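# Place a tray part into the fixture's keyed pocket

## Task

Pick up a single part from the black tray and put it into the pocket on top of the raised fixture. The part must lie flat and fully seated, with its cut corner matching the pocket's cut corner.

## Robot and tools

ROBOT. Two arms, left_arm and right_arm, each carry a two-finger parallel gripper and a wrist camera. Measured base placements in the scene frame: left_arm at (-0.048, +0.264, +0.038) m with quat_wxyz (+1.000, 0, 0, +0.026); right_arm at (-0.008, -0.358, +0.046) m with quat_wxyz (+1.000, 0, 0, +0.023). Both bases are upright, each yawed about 3 degrees. Cameras and image sizes in pixels: cam_head_left, cam_head_right, cam_high, cam_low, cam_left_wrist and cam_right_wrist, all 896x504. A loose object may occasionally get a brief nudge.

FRAMES. Scene frame: origin at table-top height, midway between the nominal bases. +z points up, +x points out over the table, and +y points toward left_arm. Image left and right do not match arm names. The table and the fixed cameras use the scene frame. Each arm reports end_effector_position (metres) and end_effector_quat_wxyz in its own base frame; these can be a few cm off, more at long reach. The reported point sits between the finger pads, just behind the tips. In gripper axes the fingers point along +z and open and close along y. Command offsets use the axes of the arm's current Hand target.

COMMAND ROW. Every row has 14 numbers in [-1, 1], left arm first, then right: dx, dy, dz, rx, ry, rz, opening. The six pose numbers are an offset, not a pose. They count from that arm's Hand target as it stood when the action or move began, and every row of one action or move counts from that same start. Scale: 1.0 = 0.6 m for dx, dy, dz and 180 degrees for the rotation vector (rx, ry, rz). Six zeros re-request the current Hand target. Opening is absolute: +1 fully open (about 87 mm between pads), +0.5 about 69 mm, 0 about 43 mm, -0.5 about 18 mm, -1 closed. A 0 for opening is a real command, so to leave a gripper alone, resend its present value.

TOOLS.
- execute_actions(actions, cameras): actions is a list of actions, each a table of up to 15 rows. A row lasts one control step (1/30 s) and an action always lasts 15 steps (0.5 s); a short table repeats its last row. An empty list just returns state and images. cameras: a list of names, ["all"], or []. If omitted, an empty call returns every image and a non-empty call returns none. An unknown name invalidates the call.
- move(target, speed, blend, opening_speed, blocking, cameras): target is one row or a list of up to 15 rows. All rows are offsets from the same starting Hand targets, not chained. The gripper follows a straight line, turning the shorter way. speed is in m/s, 0.002 to 2.9, default 0.25, with turning limited to twice that in rad/s; give one value or one per target. blend (m) rounds corners at intermediate targets. opening_speed (0.2 or more, in scale units per second) ramps the fingers. blocking=false returns after about 0.5 s while the move continues. A move is capped at 10 s of path. The result adds a move: line (done, off_target, moving, held, fault) and any limits: paced means the sent pose was clipped; held means a check withheld steps. Done means at rest within 10 mm and 2 degrees of target. It says nothing about contact.
- wait(seconds 0 to 10, cameras): lets the scene run while commands hold; returns early if a running move ends.
- stop(cameras): brakes a running move; faster moves need more distance.
- zoom_image(camera, region [x0, y0, x1, y1]): magnifies part of that camera's latest image, at most 504x504 px, origin top-left.
- read_manual(section "licences"): URDF licence text only.
- finished_scene(scene): ends the current scene for good; pass its number, 1 or 2, which an empty execute_actions shows.

RESULTS. Hand target is the last commanded pose after clipping; next offsets start from it. A gripper often stops short of it; waiting does not close the gap, but the next command re-requests it, and you can add the remaining distance as an offset. Tool commands lists each gripper's present command. grip_measured uses the same scale as opening; the last Joint positions number per arm shows it again on 0 (closed) to 1 (open). Readings can be about 1 mm off. Joint velocities reads within noise when the arm is still. Joint torques follow joint order, include gravity, carry offsets and noise; joints 1 to 3 wrap at ±28 N m. Motor temperatures: MOTOR HOT appears at 75 °C; at 90 °C an OVER-TEMPERATURE FAULT folds that arm to its base and disables it; at 100 °C it goes limp.

CONTROL NOTES. Each step, commanded orientation is clipped to within 40 degrees of the measured one. Position is favoured over orientation when both cannot be reached. Friction and weight can leave the gripper low, short or tilted, and tiny moves may not happen or may drift sideways. Check pose after each move and correct tilt. To grip, close to about 0.04 below the grip_measured value at first contact and keep commanding that. The fingers can push roughly 20 N each.

AVOID. Dropping the part, releasing it while it moves, and fast or deep pushes into contact (force grows with speed and with how far the target lies past contact). Knocking anything off the table. Arms or grippers colliding, or one gripper closing on the other arm's fingers. Paths passing near an arm's own base, which can flip its shoulder posture. Holding loads or stretched poses for long, which heats motors. Thinking time lets the scene run on.

Each tool is called by a JSON object that holds its "op" and its "data", one argument or row to a line.

## Session

{"op": "execute_actions", "data": {
  "actions": []
}}

Scene clock: 0.00 s.
left_arm: end_effector_position=(+0.3892, +0.0250, +0.0530) grip_measured=+1.000 end_effector_quat_wxyz=(+0.581, -0.031, +0.813, +0.027) | right_arm: end_effector_position=(+0.3951, -0.0237, +0.0494) grip_measured=+0.986 end_effector_quat_wxyz=(+0.590, +0.024, +0.805, -0.049)
Joint positions: left_arm=[0.05 1.57 0.384 0.857 -0.032 -0.002 1] | right_arm=[-0.017 1.632 0.384 0.944 0.091 -0.023 0.993]
Joint velocities: within noise
Joint torques (N m): no reading
Motor temperatures (°C): left_arm=[18 23 21 22 18 19 18] | right_arm=[21 24 23 26 20 20 18]
Heat: left arm: 23 °C; right arm: 26 °C.
Hand target: left_arm +0.3941, +0.0253, +0.0623; +0.593, -0.031, +0.804, +0.027 | right_arm +0.3992, -0.0238, +0.0571; +0.600, +0.025, +0.798, -0.049
Tool commands: left_gripper/opening=+1.0 right_gripper/opening=+1.0

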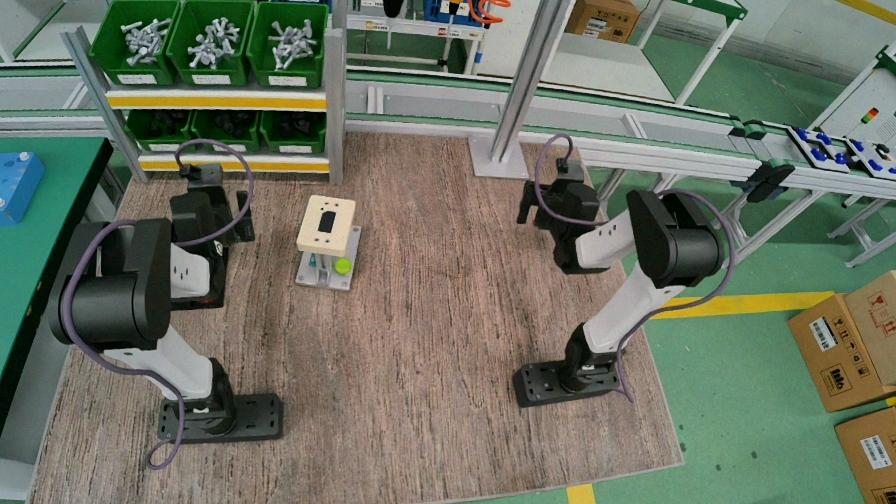

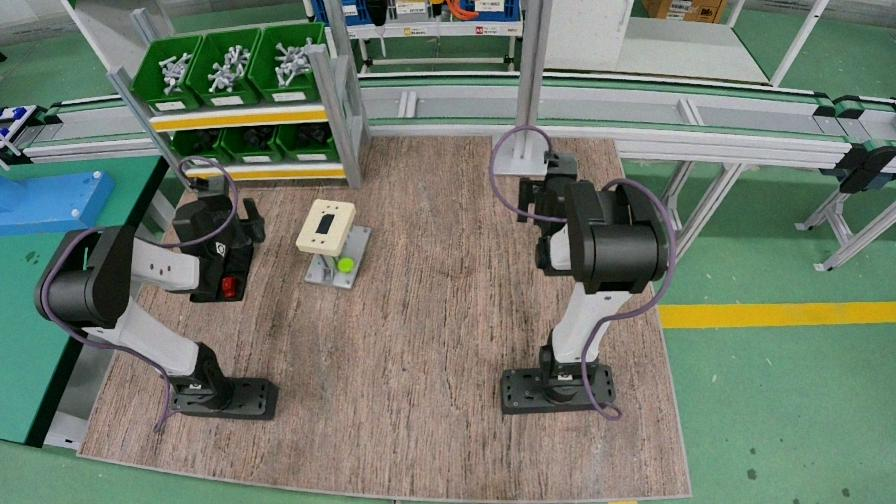

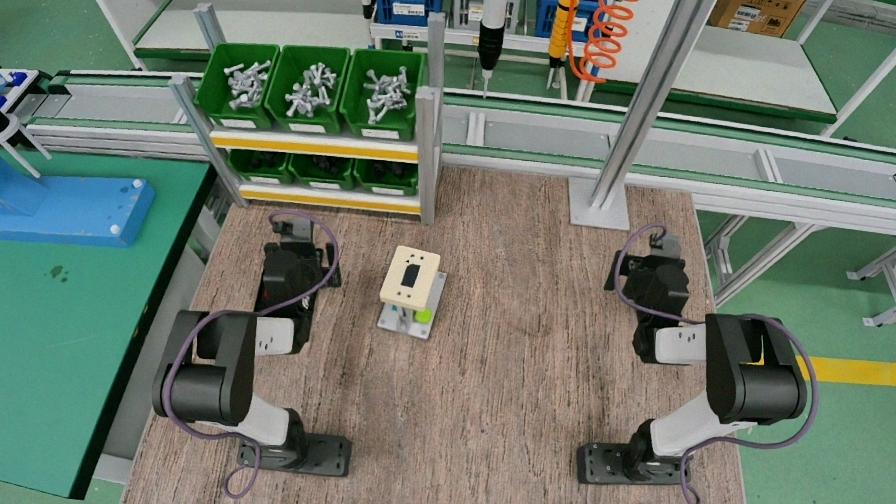

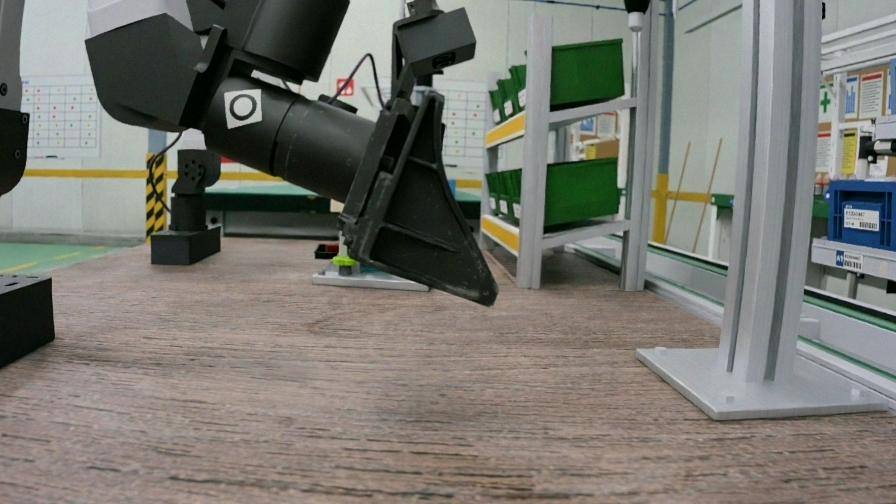

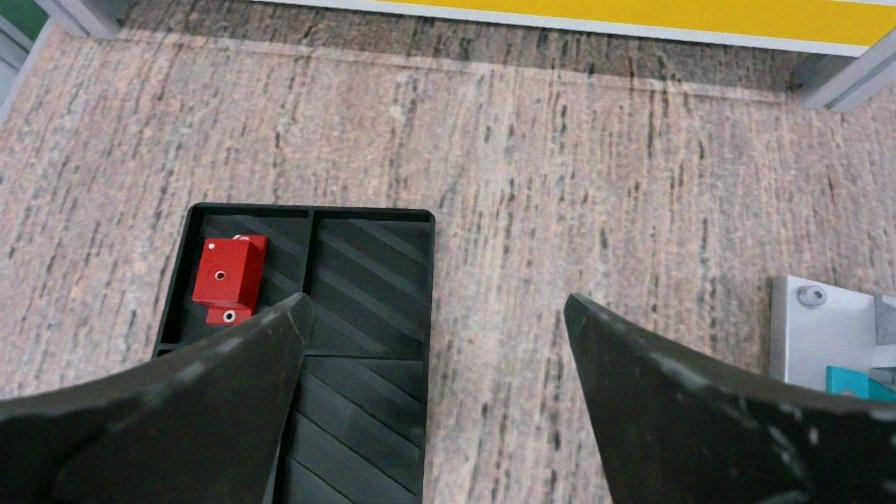

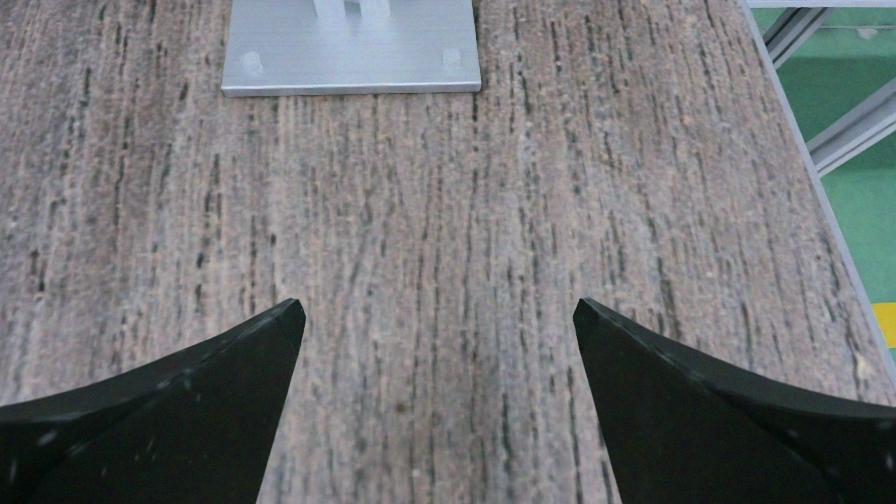

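{"op": "zoom_image", "data": {
  "camera": "cam_left_wrist",
  "region": [120, 180, 460, 372]
}}

{"op": "zoom_image", "data": {
  "camera": "cam_high",
  "region": [240, 220, 460, 344]
}}

{"op": "zoom_image", "data": {
  "camera": "cam_head_right",
  "region": [170, 170, 390, 310]
}}

{"op": "zoom_image", "data": {
  "camera": "cam_head_left",
  "region": [150, 170, 390, 310]
}}

Scaled by 1.482 from the camera's 896x504 image, which has a finer 1280x720 frame.

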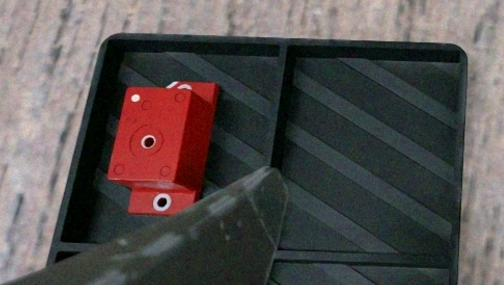

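Scaled by 2.291 from the camera's 896x504 image, which has a finer 1280x720 frame.

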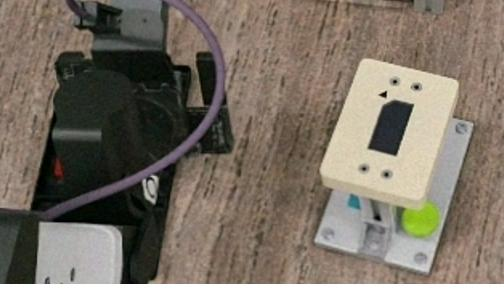

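Scaled by 2.291 from the camera's 896x504 image, which has a finer 1280x720 frame.

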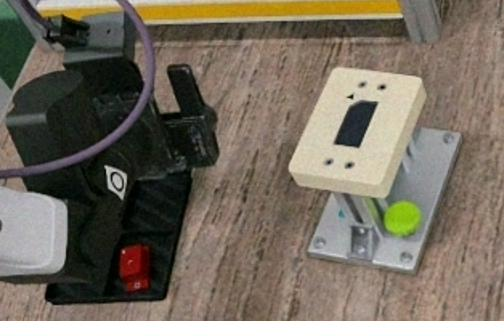

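Scaled by 2.100 from the camera's 896x504 image, which has a finer 1280x720 frame.

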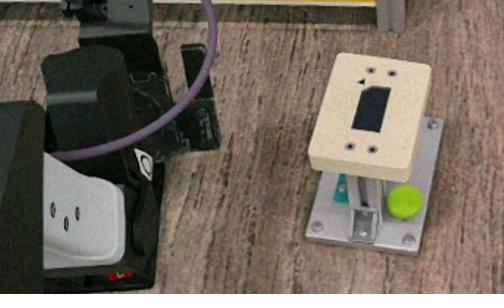

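{"op": "move", "data": {
  "target": [-0.152,0.012,-0.186,0,0.139,0,1,0,0,0,0,0,0,1],
  "cameras": ["all"]
}}

Scene clock: 33.47 s.
left_arm: end_effector_position=(+0.3100, +0.0249, +0.1747) grip_measured=+1.000 end_effector_quat_wxyz=(+0.399, -0.037, +0.916, +0.024) | right_arm: end_effector_position=(+0.3951, -0.0237, +0.0494) grip_measured=+0.986 end_effector_quat_wxyz=(+0.590, +0.024, +0.805, -0.049)
Joint positions: left_arm=[0.067 1.121 0.975 -0.602 -0.024 -0.002 1] | right_arm=[-0.017 1.632 0.384 0.944 0.091 -0.023 0.993]
Joint torques (N m): left_arm=[0.29 -2.48 9.89 1.52 0.22 0.03] | right_arm=[0.05 -5.85 5.2 1.85 -0.05 -0.04]
Motor temperatures (°C): left_arm=[18 25 23 28 18 19 18] | right_arm=[21 26 24 31 20 20 18]
Heat: left arm: 28 °C; right arm: 31 °C.
Hand target: left_arm +0.3142, +0.0250, +0.1826; +0.405, -0.036, +0.913, +0.020 | right_arm +0.3992, -0.0238, +0.0572; +0.600, +0.025, +0.798, -0.049
Off the commanded pose: left_arm 0.009 m, 1 deg | right_arm 0.009 m, 1 deg.
move: done

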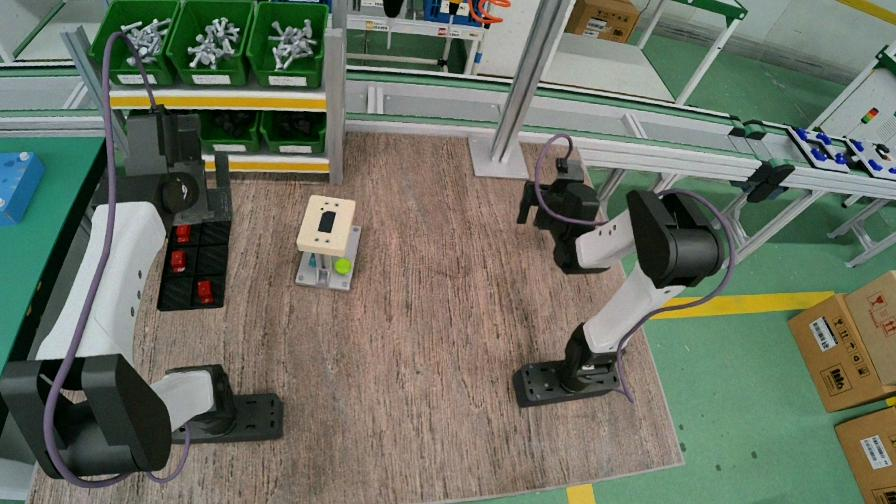

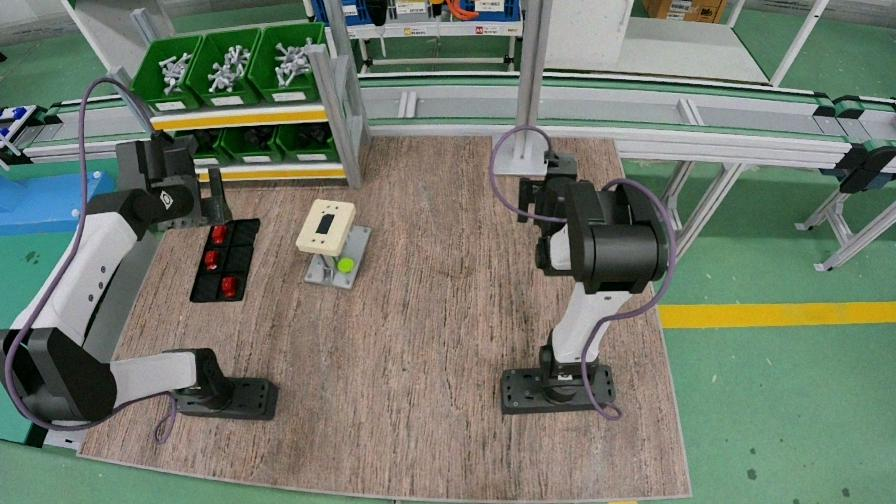

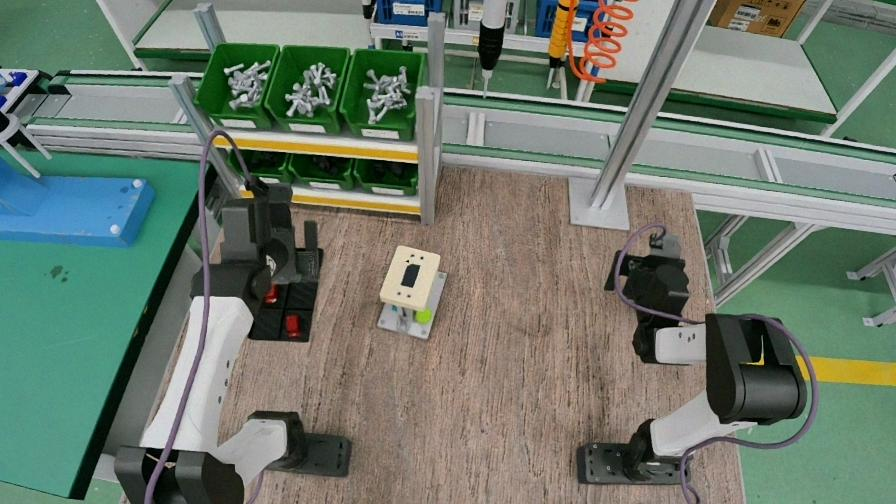

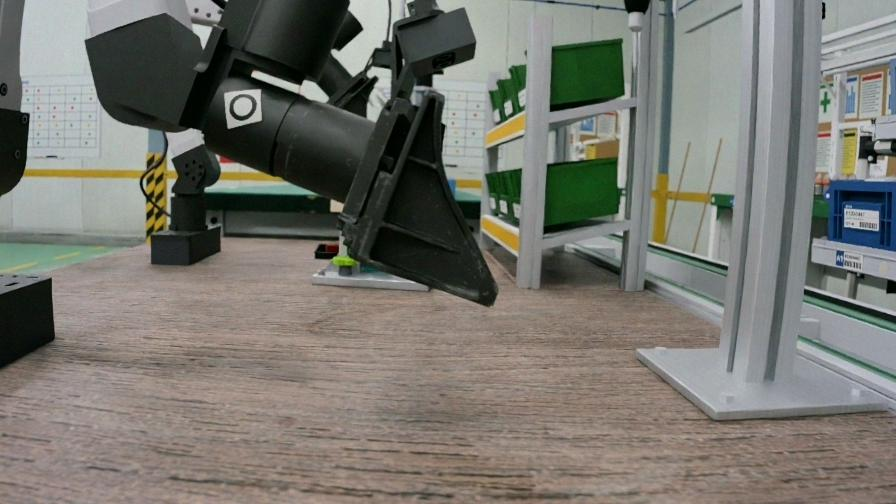

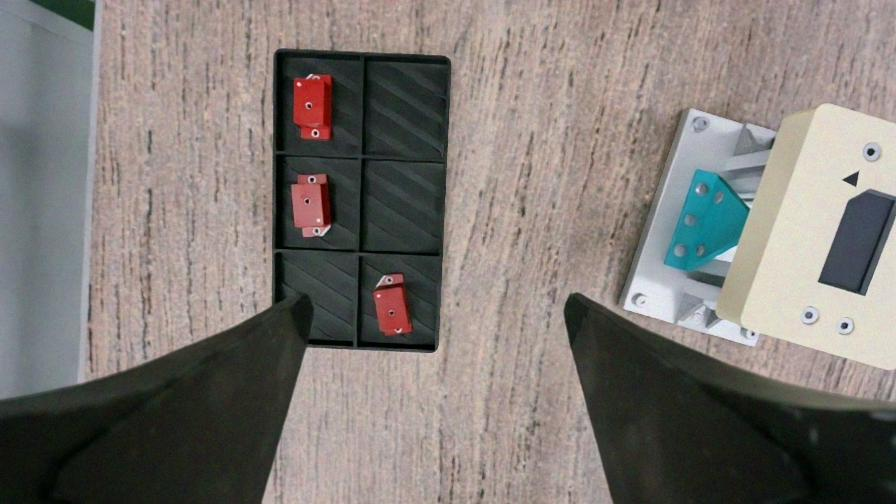

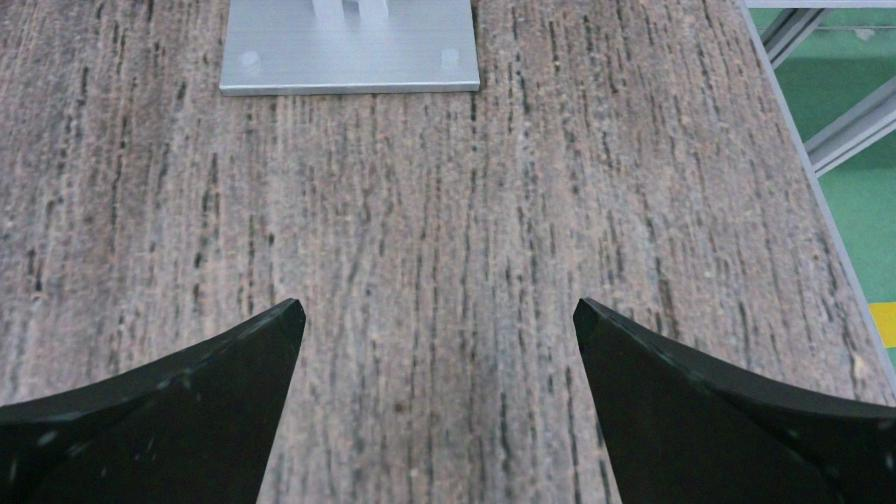

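{"op": "zoom_image", "data": {
  "camera": "cam_left_wrist",
  "region": [260, 40, 460, 155]
}}

{"op": "zoom_image", "data": {
  "camera": "cam_left_wrist",
  "region": [260, 240, 460, 355]
}}

{"op": "zoom_image", "data": {
  "camera": "cam_left_wrist",
  "region": [600, 90, 896, 380]
}}

Scaled by 2.520 from the camera's 896x504 image, which has a finer 1280x720 frame.

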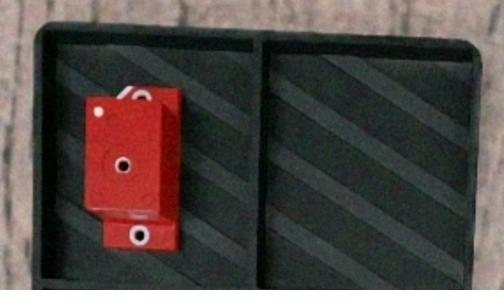

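Scaled by 2.520 from the camera's 896x504 image, which has a finer 1280x720 frame.

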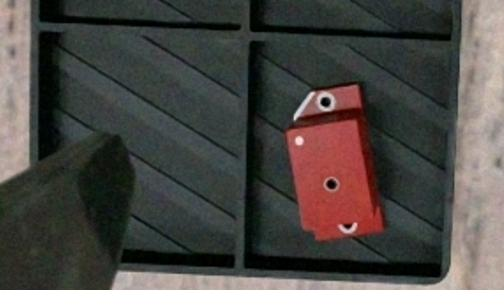

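Scaled by 1.703 from the camera's 896x504 image, which has a finer 1280x720 frame.

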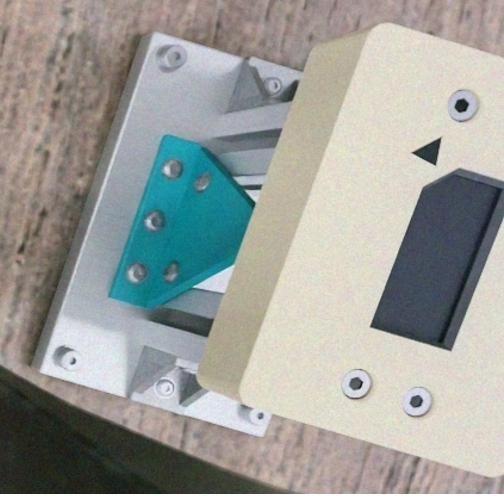

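{"op": "move", "data": {
  "target": [0.038,0.0578,0.1152,-0.0147,0.2656,-0.0391,0,0,0,0,0,0,0,1],
  "cameras": ["all"]
}}

Scene clock: 100.10 s.
left_arm: end_effector_position=(+0.3450, +0.0626, +0.1175) grip_measured=+0.000 end_effector_quat_wxyz=(+0.001, -0.097, +0.995, +0.004) | right_arm: end_effector_position=(+0.3951, -0.0237, +0.0494) grip_measured=+0.986 end_effector_quat_wxyz=(+0.590, +0.024, +0.805, -0.049)
Joint positions: left_arm=[0.177 2.042 1.875 -1.4 -0.008 -0.016 0.5] | right_arm=[-0.017 1.632 0.384 0.944 0.091 -0.023 0.993]
Joint torques (N m): left_arm=[0.17 -8.99 8.62 0.19 0.17 -0.09] | right_arm=[0.05 -5.83 5.2 1.85 -0.04 -0.04]
Motor temperatures (°C): left_arm=[18 24 31 26 18 19 18] | right_arm=[21 27 25 34 20 20 18]
Heat: left arm: 31 °C; right arm: 34 °C.
Hand target: left_arm +0.3471, +0.0631, +0.1196; +0.000, -0.104, +0.995, +0.000 | right_arm +0.3992, -0.0238, +0.0572; +0.600, +0.025, +0.798, -0.049
Off the commanded pose: left_arm 0.003 m, 1 deg | right_arm 0.009 m, 1 deg.
move: done

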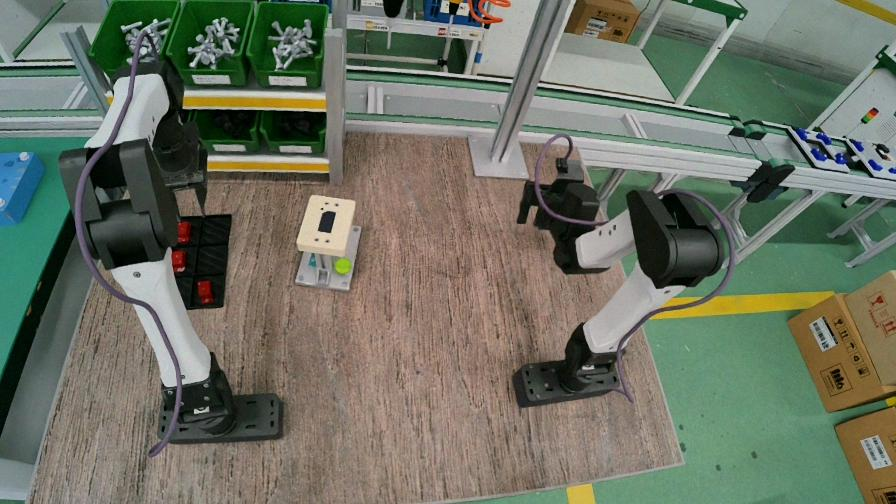

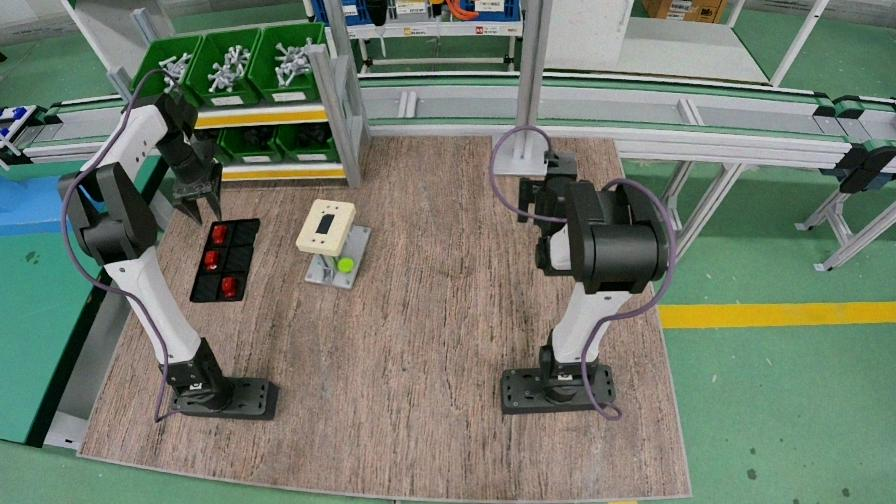

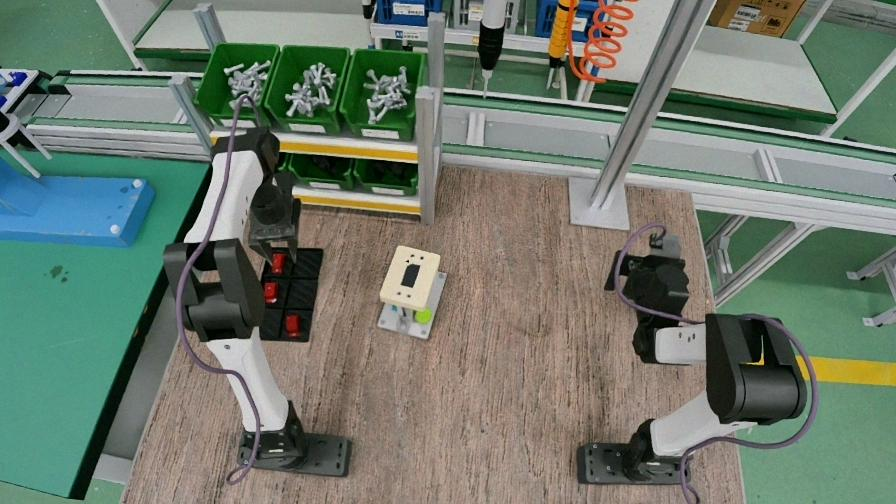

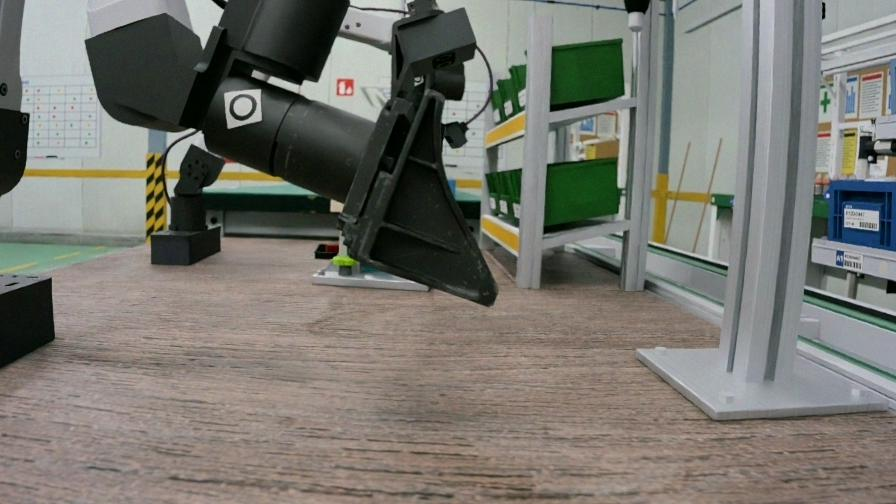

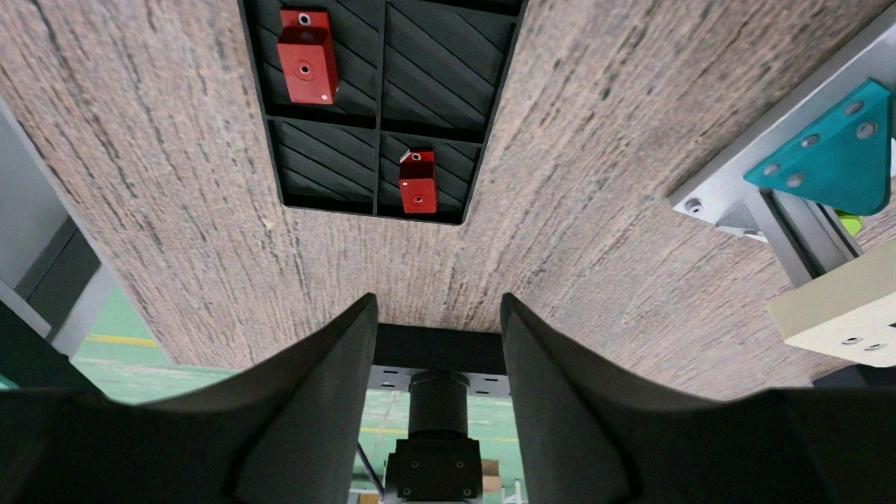

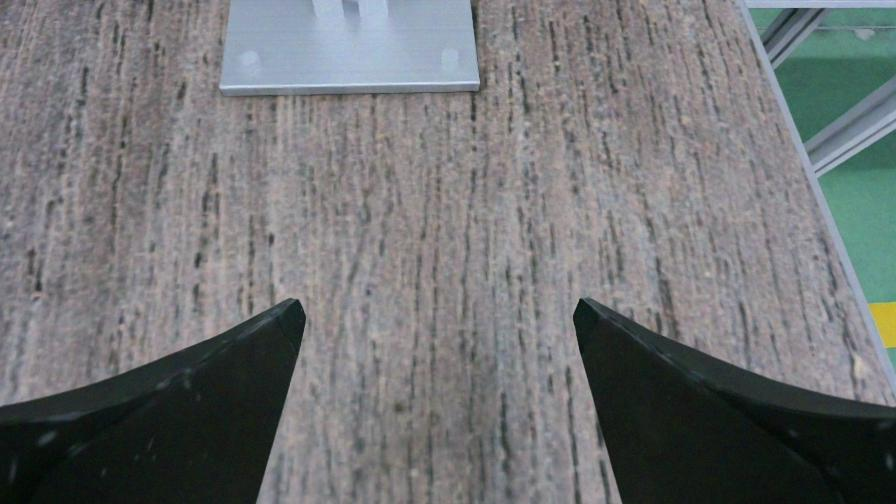

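{"op": "zoom_image", "data": {
  "camera": "cam_left_wrist",
  "region": [360, 120, 500, 230]
}}

Scaled by 3.600 from the camera's 896x504 image, which has a finer 1280x720 frame.

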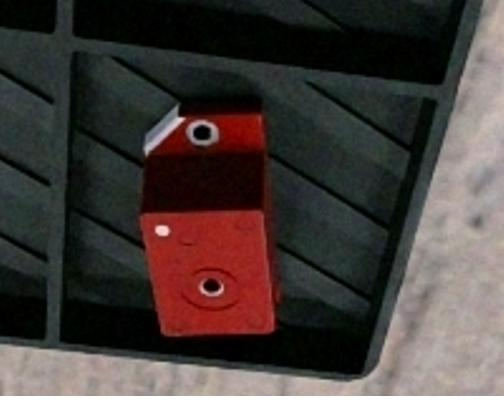

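{"op": "move", "data": {
  "target": [0.1232,0.0297,0.1167,-0.0024,-0.1111,-0.0138,0,0,0,0,0,0,0,1],
  "cameras": ["all"]
}}

{"op": "zoom_image", "data": {
  "camera": "cam_left_wrist",
  "region": [320, 180, 560, 360]
}}

Scene clock: 169.20 s.
left_arm: end_effector_position=(+0.2641, +0.0621, +0.0431) grip_measured=+0.000 end_effector_quat_wxyz=(+0.148, -0.122, +0.981, +0.020) | right_arm: end_effector_position=(+0.3951, -0.0237, +0.0494) grip_measured=+0.986 end_effector_quat_wxyz=(+0.590, +0.024, +0.805, -0.049)
Joint positions: left_arm=[0.228 1.492 0.917 -0.697 -0.008 -0.017 0.5] | right_arm=[-0.017 1.632 0.384 0.944 0.091 -0.023 0.993]
Joint torques (N m): left_arm=[0.25 -8.21 5.87 1.13 0.1 0.01] | right_arm=[0.03 -5.85 5.19 1.85 -0.05 -0.04]
Heat: left arm: 28 °C; right arm: 36 °C.
Hand target: left_arm +0.2710, +0.0651, +0.0494; +0.172, -0.124, +0.977, +0.022 | right_arm +0.3992, -0.0238, +0.0572; +0.600, +0.025, +0.798, -0.049
Off the commanded pose: left_arm 0.010 m, 3 deg | right_arm 0.009 m, 1 deg.
move: off_target (left_arm)

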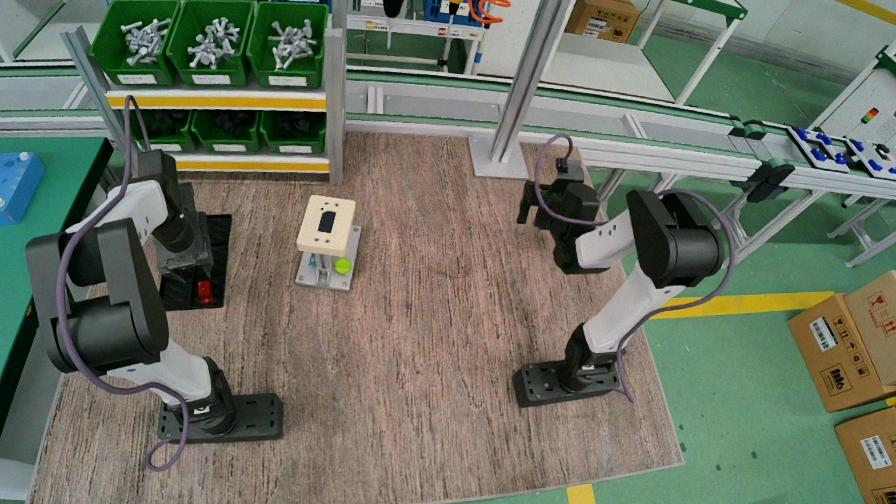

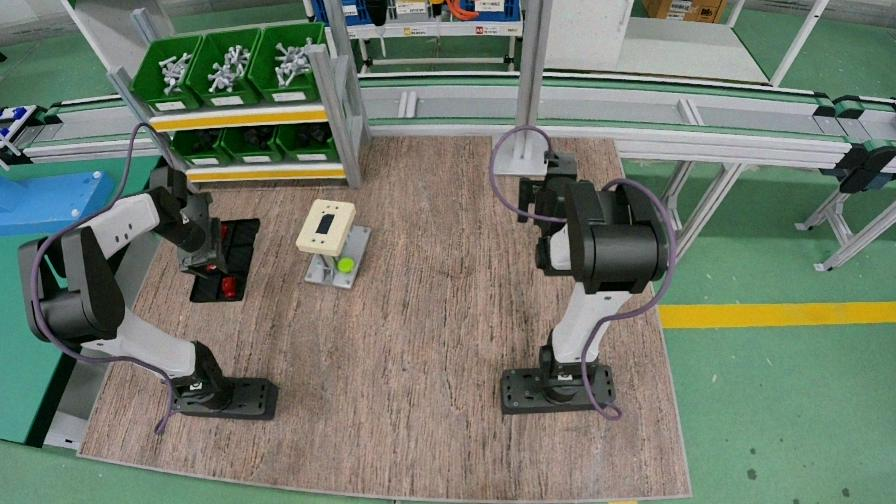

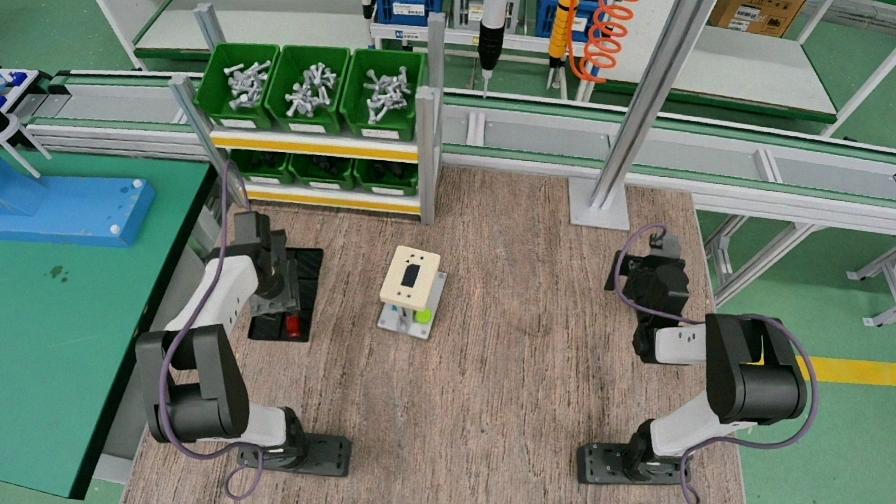

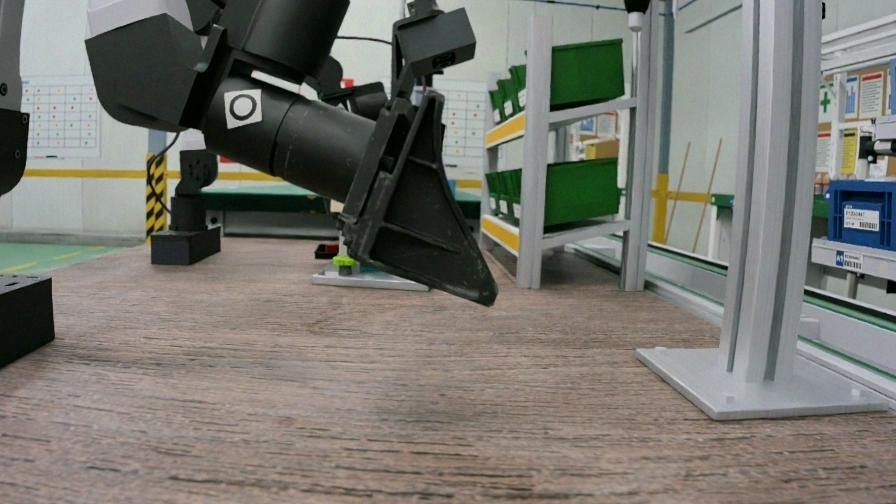

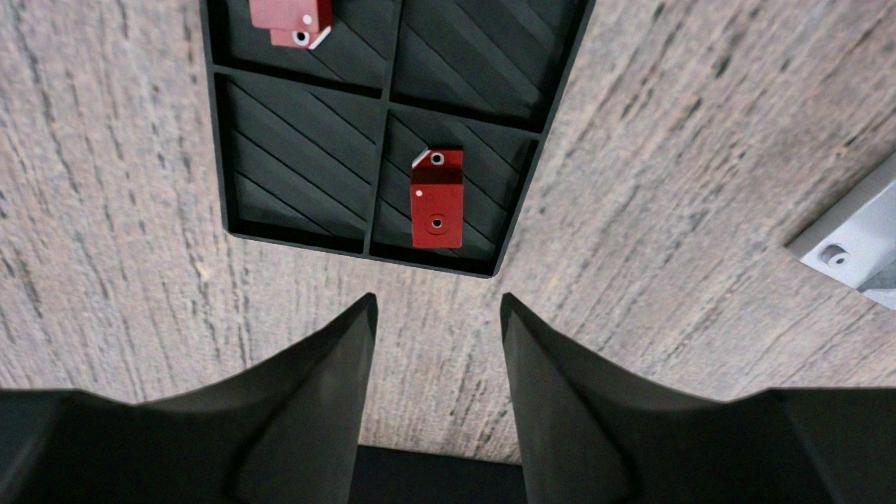

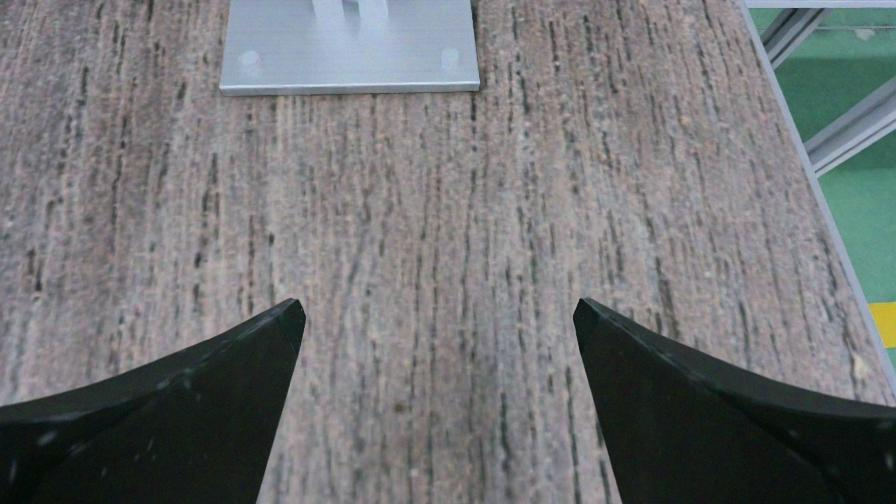

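Scaled by 2.100 from the camera's 896x504 image, which has a finer 1280x720 frame.

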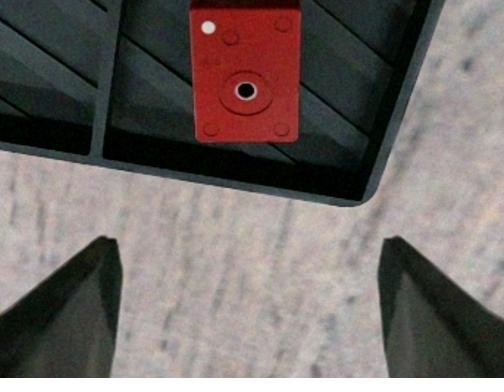

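{"op": "move", "data": {
  "target": [0.0205,0,0.0687,0,0,0,0,0,0,0,0,0,0,1],
  "speed": 0.15,
  "cameras": ["cam_left_wrist","cam_head_right"]
}}

{"op": "zoom_image", "data": {
  "camera": "cam_left_wrist",
  "region": [320, 180, 560, 360]
}}

Scene clock: 195.07 s.
left_arm: end_effector_position=(+0.2685, +0.0631, +0.0090) grip_measured=+0.000 end_effector_quat_wxyz=(+0.165, -0.121, +0.979, +0.021) | right_arm: end_effector_position=(+0.3951, -0.0237, +0.0494) grip_measured=+0.986 end_effector_quat_wxyz=(+0.590, +0.024, +0.805, -0.049)
Joint positions: left_arm=[0.228 1.537 0.806 -0.506 -0.008 -0.017 0.5] | right_arm=[-0.017 1.632 0.384 0.944 0.091 -0.023 0.993]
Joint torques (N m): left_arm=[0.28 -4.59 5.79 1.21 0.1 0.01] | right_arm=[0.05 -5.85 5.2 1.85 -0.04 -0.03]
Heat: left arm: 28 °C; right arm: 37 °C.
Hand target: left_arm +0.2735, +0.0658, +0.0066; +0.172, -0.124, +0.977, +0.022 | right_arm +0.3992, -0.0238, +0.0572; +0.600, +0.025, +0.798, -0.049
Off the commanded pose: left_arm 0.006 m, 1 deg | right_arm 0.009 m, 1 deg.
move: done
Images, in order (width x height): cam_head_right 896x504, cam_left_wrist 896x504.

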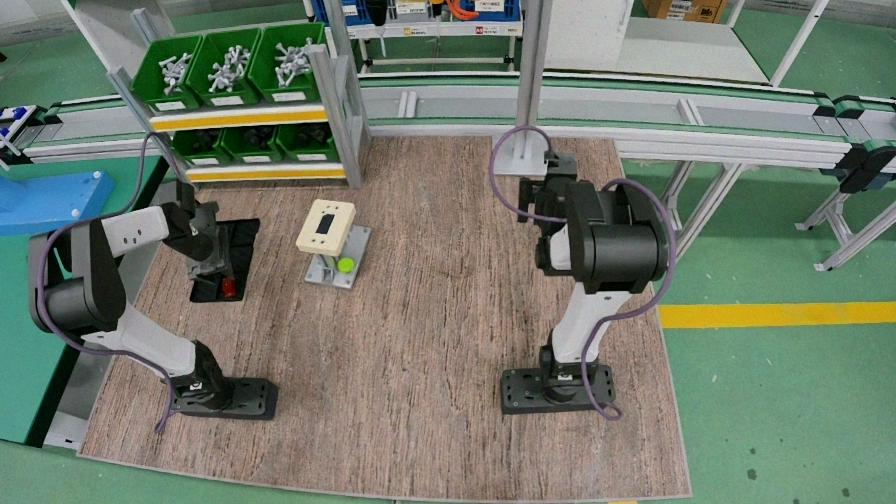

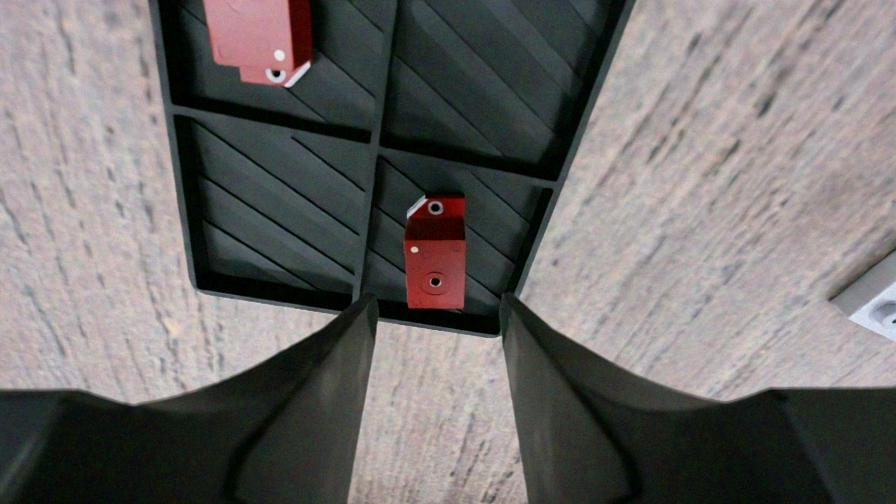

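Scaled by 2.100 from the camera's 896x504 image, which has a finer 1280x720 frame.

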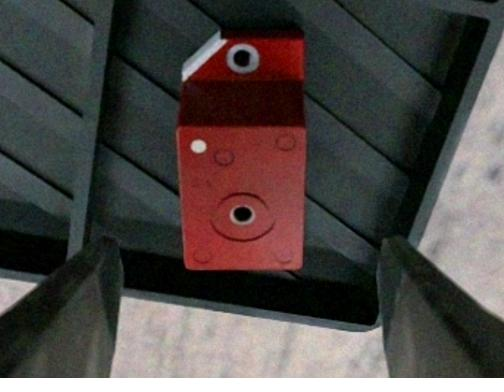

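{"op": "move", "data": {
  "target": [0.009,0.0012,0.0305,0,0,0,0,0,0,0,0,0,0,1],
  "speed": 0.08,
  "cameras": ["cam_left_wrist","cam_head_right"]
}}

{"op": "zoom_image", "data": {
  "camera": "cam_left_wrist",
  "region": [320, 220, 560, 400]
}}

Scene clock: 208.87 s.
left_arm: end_effector_position=(+0.2700, +0.0644, -0.0098) grip_measured=+0.000 end_effector_quat_wxyz=(+0.165, -0.123, +0.978, +0.022) | right_arm: end_effector_position=(+0.3951, -0.0237, +0.0494) grip_measured=+0.986 end_effector_quat_wxyz=(+0.590, +0.024, +0.805, -0.049)
Joint positions: left_arm=[0.232 1.586 0.767 -0.418 -0.008 -0.017 0.5] | right_arm=[-0.017 1.632 0.384 0.944 0.091 -0.023 0.993]
Joint torques (N m): left_arm=[0.24 -4.81 5.42 1.22 0.11 0.04] | right_arm=[0.05 -5.85 5.19 1.85 -0.04 -0.03]
Heat: left arm: 27 °C; right arm: 37 °C.
Hand target: left_arm +0.2745, +0.0668, -0.0125; +0.172, -0.124, +0.977, +0.022 | right_arm +0.3992, -0.0238, +0.0572; +0.600, +0.025, +0.798, -0.049
Off the commanded pose: left_arm 0.006 m, 1 deg | right_arm 0.009 m, 1 deg.
move: done
Images, in order (width x height): cam_head_right 896x504, cam_left_wrist 896x504.

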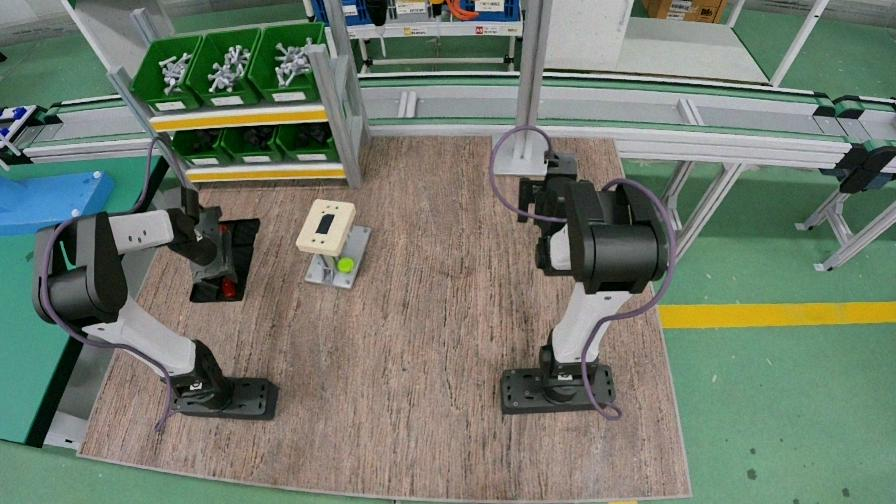

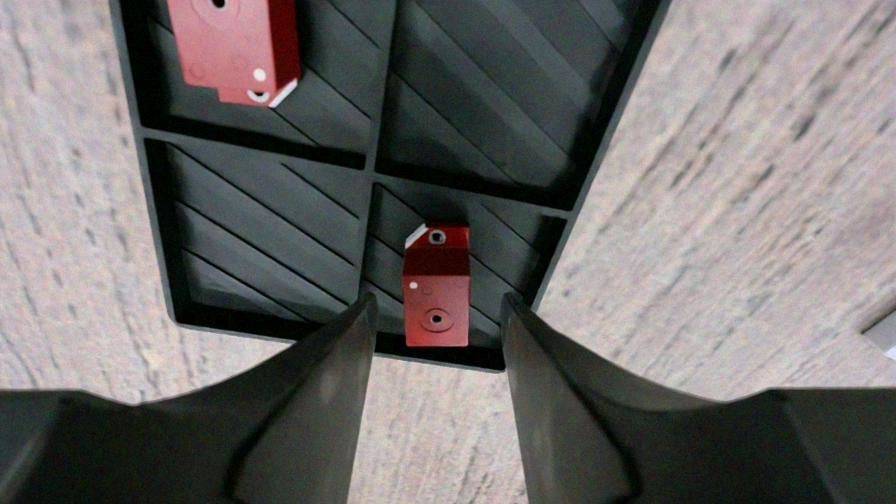

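Scaled by 2.100 from the camera's 896x504 image, which has a finer 1280x720 frame.

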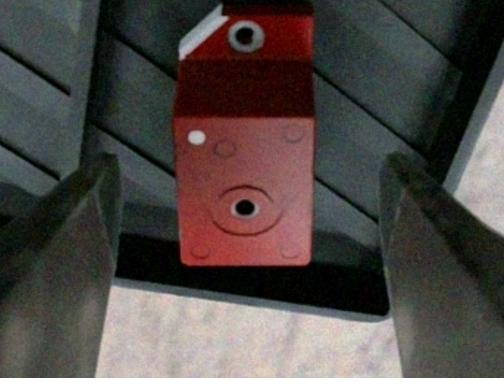

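{"op": "move", "data": {
  "target": [0.004,0.0013,0.0127,0,0,0,0,0,0,0,0,0,0,1],
  "speed": 0.05,
  "cameras": ["cam_left_wrist"]
}}

{"op": "zoom_image", "data": {
  "camera": "cam_left_wrist",
  "region": [320, 220, 560, 400]
}}

Scene clock: 222.90 s.
left_arm: end_effector_position=(+0.2704, +0.0653, -0.0177) grip_measured=+0.000 end_effector_quat_wxyz=(+0.165, -0.124, +0.978, +0.022) | right_arm: end_effector_position=(+0.3951, -0.0237, +0.0494) grip_measured=+0.986 end_effector_quat_wxyz=(+0.590, +0.024, +0.805, -0.049)
Joint positions: left_arm=[0.235 1.607 0.752 -0.381 -0.008 -0.017 0.5] | right_arm=[-0.017 1.632 0.384 0.944 0.091 -0.023 0.993]
Joint torques (N m): left_arm=[0.24 -4.9 5.24 1.21 0.12 0.07] | right_arm=[0.03 -5.85 5.2 1.84 -0.05 -0.04]
Heat: left arm: 27 °C; right arm: 37 °C.
Hand target: left_arm +0.2746, +0.0676, -0.0205; +0.172, -0.124, +0.977, +0.022 | right_arm +0.3992, -0.0238, +0.0572; +0.600, +0.025, +0.798, -0.049
Off the commanded pose: left_arm 0.006 m, 1 deg | right_arm 0.009 m, 1 deg.
move: done
Images, in order (width x height): cam_left_wrist 896x504.

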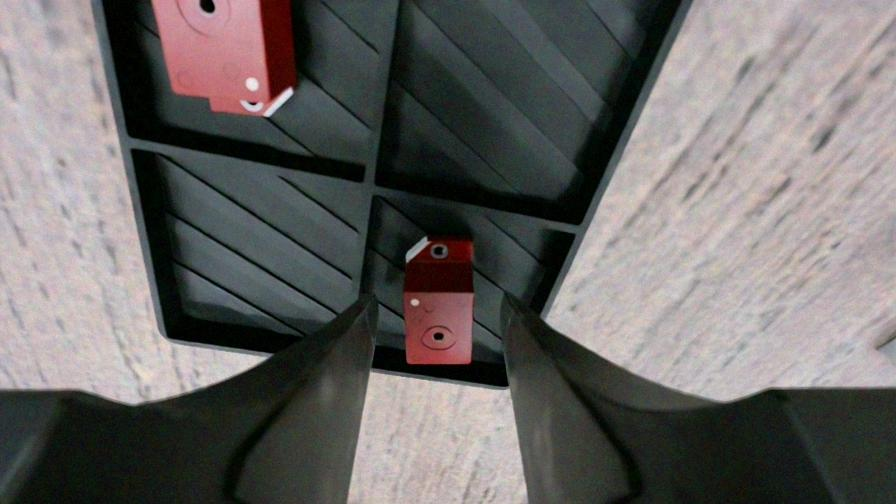

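Scaled by 2.100 from the camera's 896x504 image, which has a finer 1280x720 frame.

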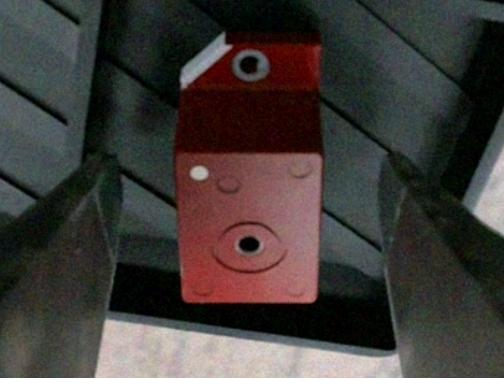

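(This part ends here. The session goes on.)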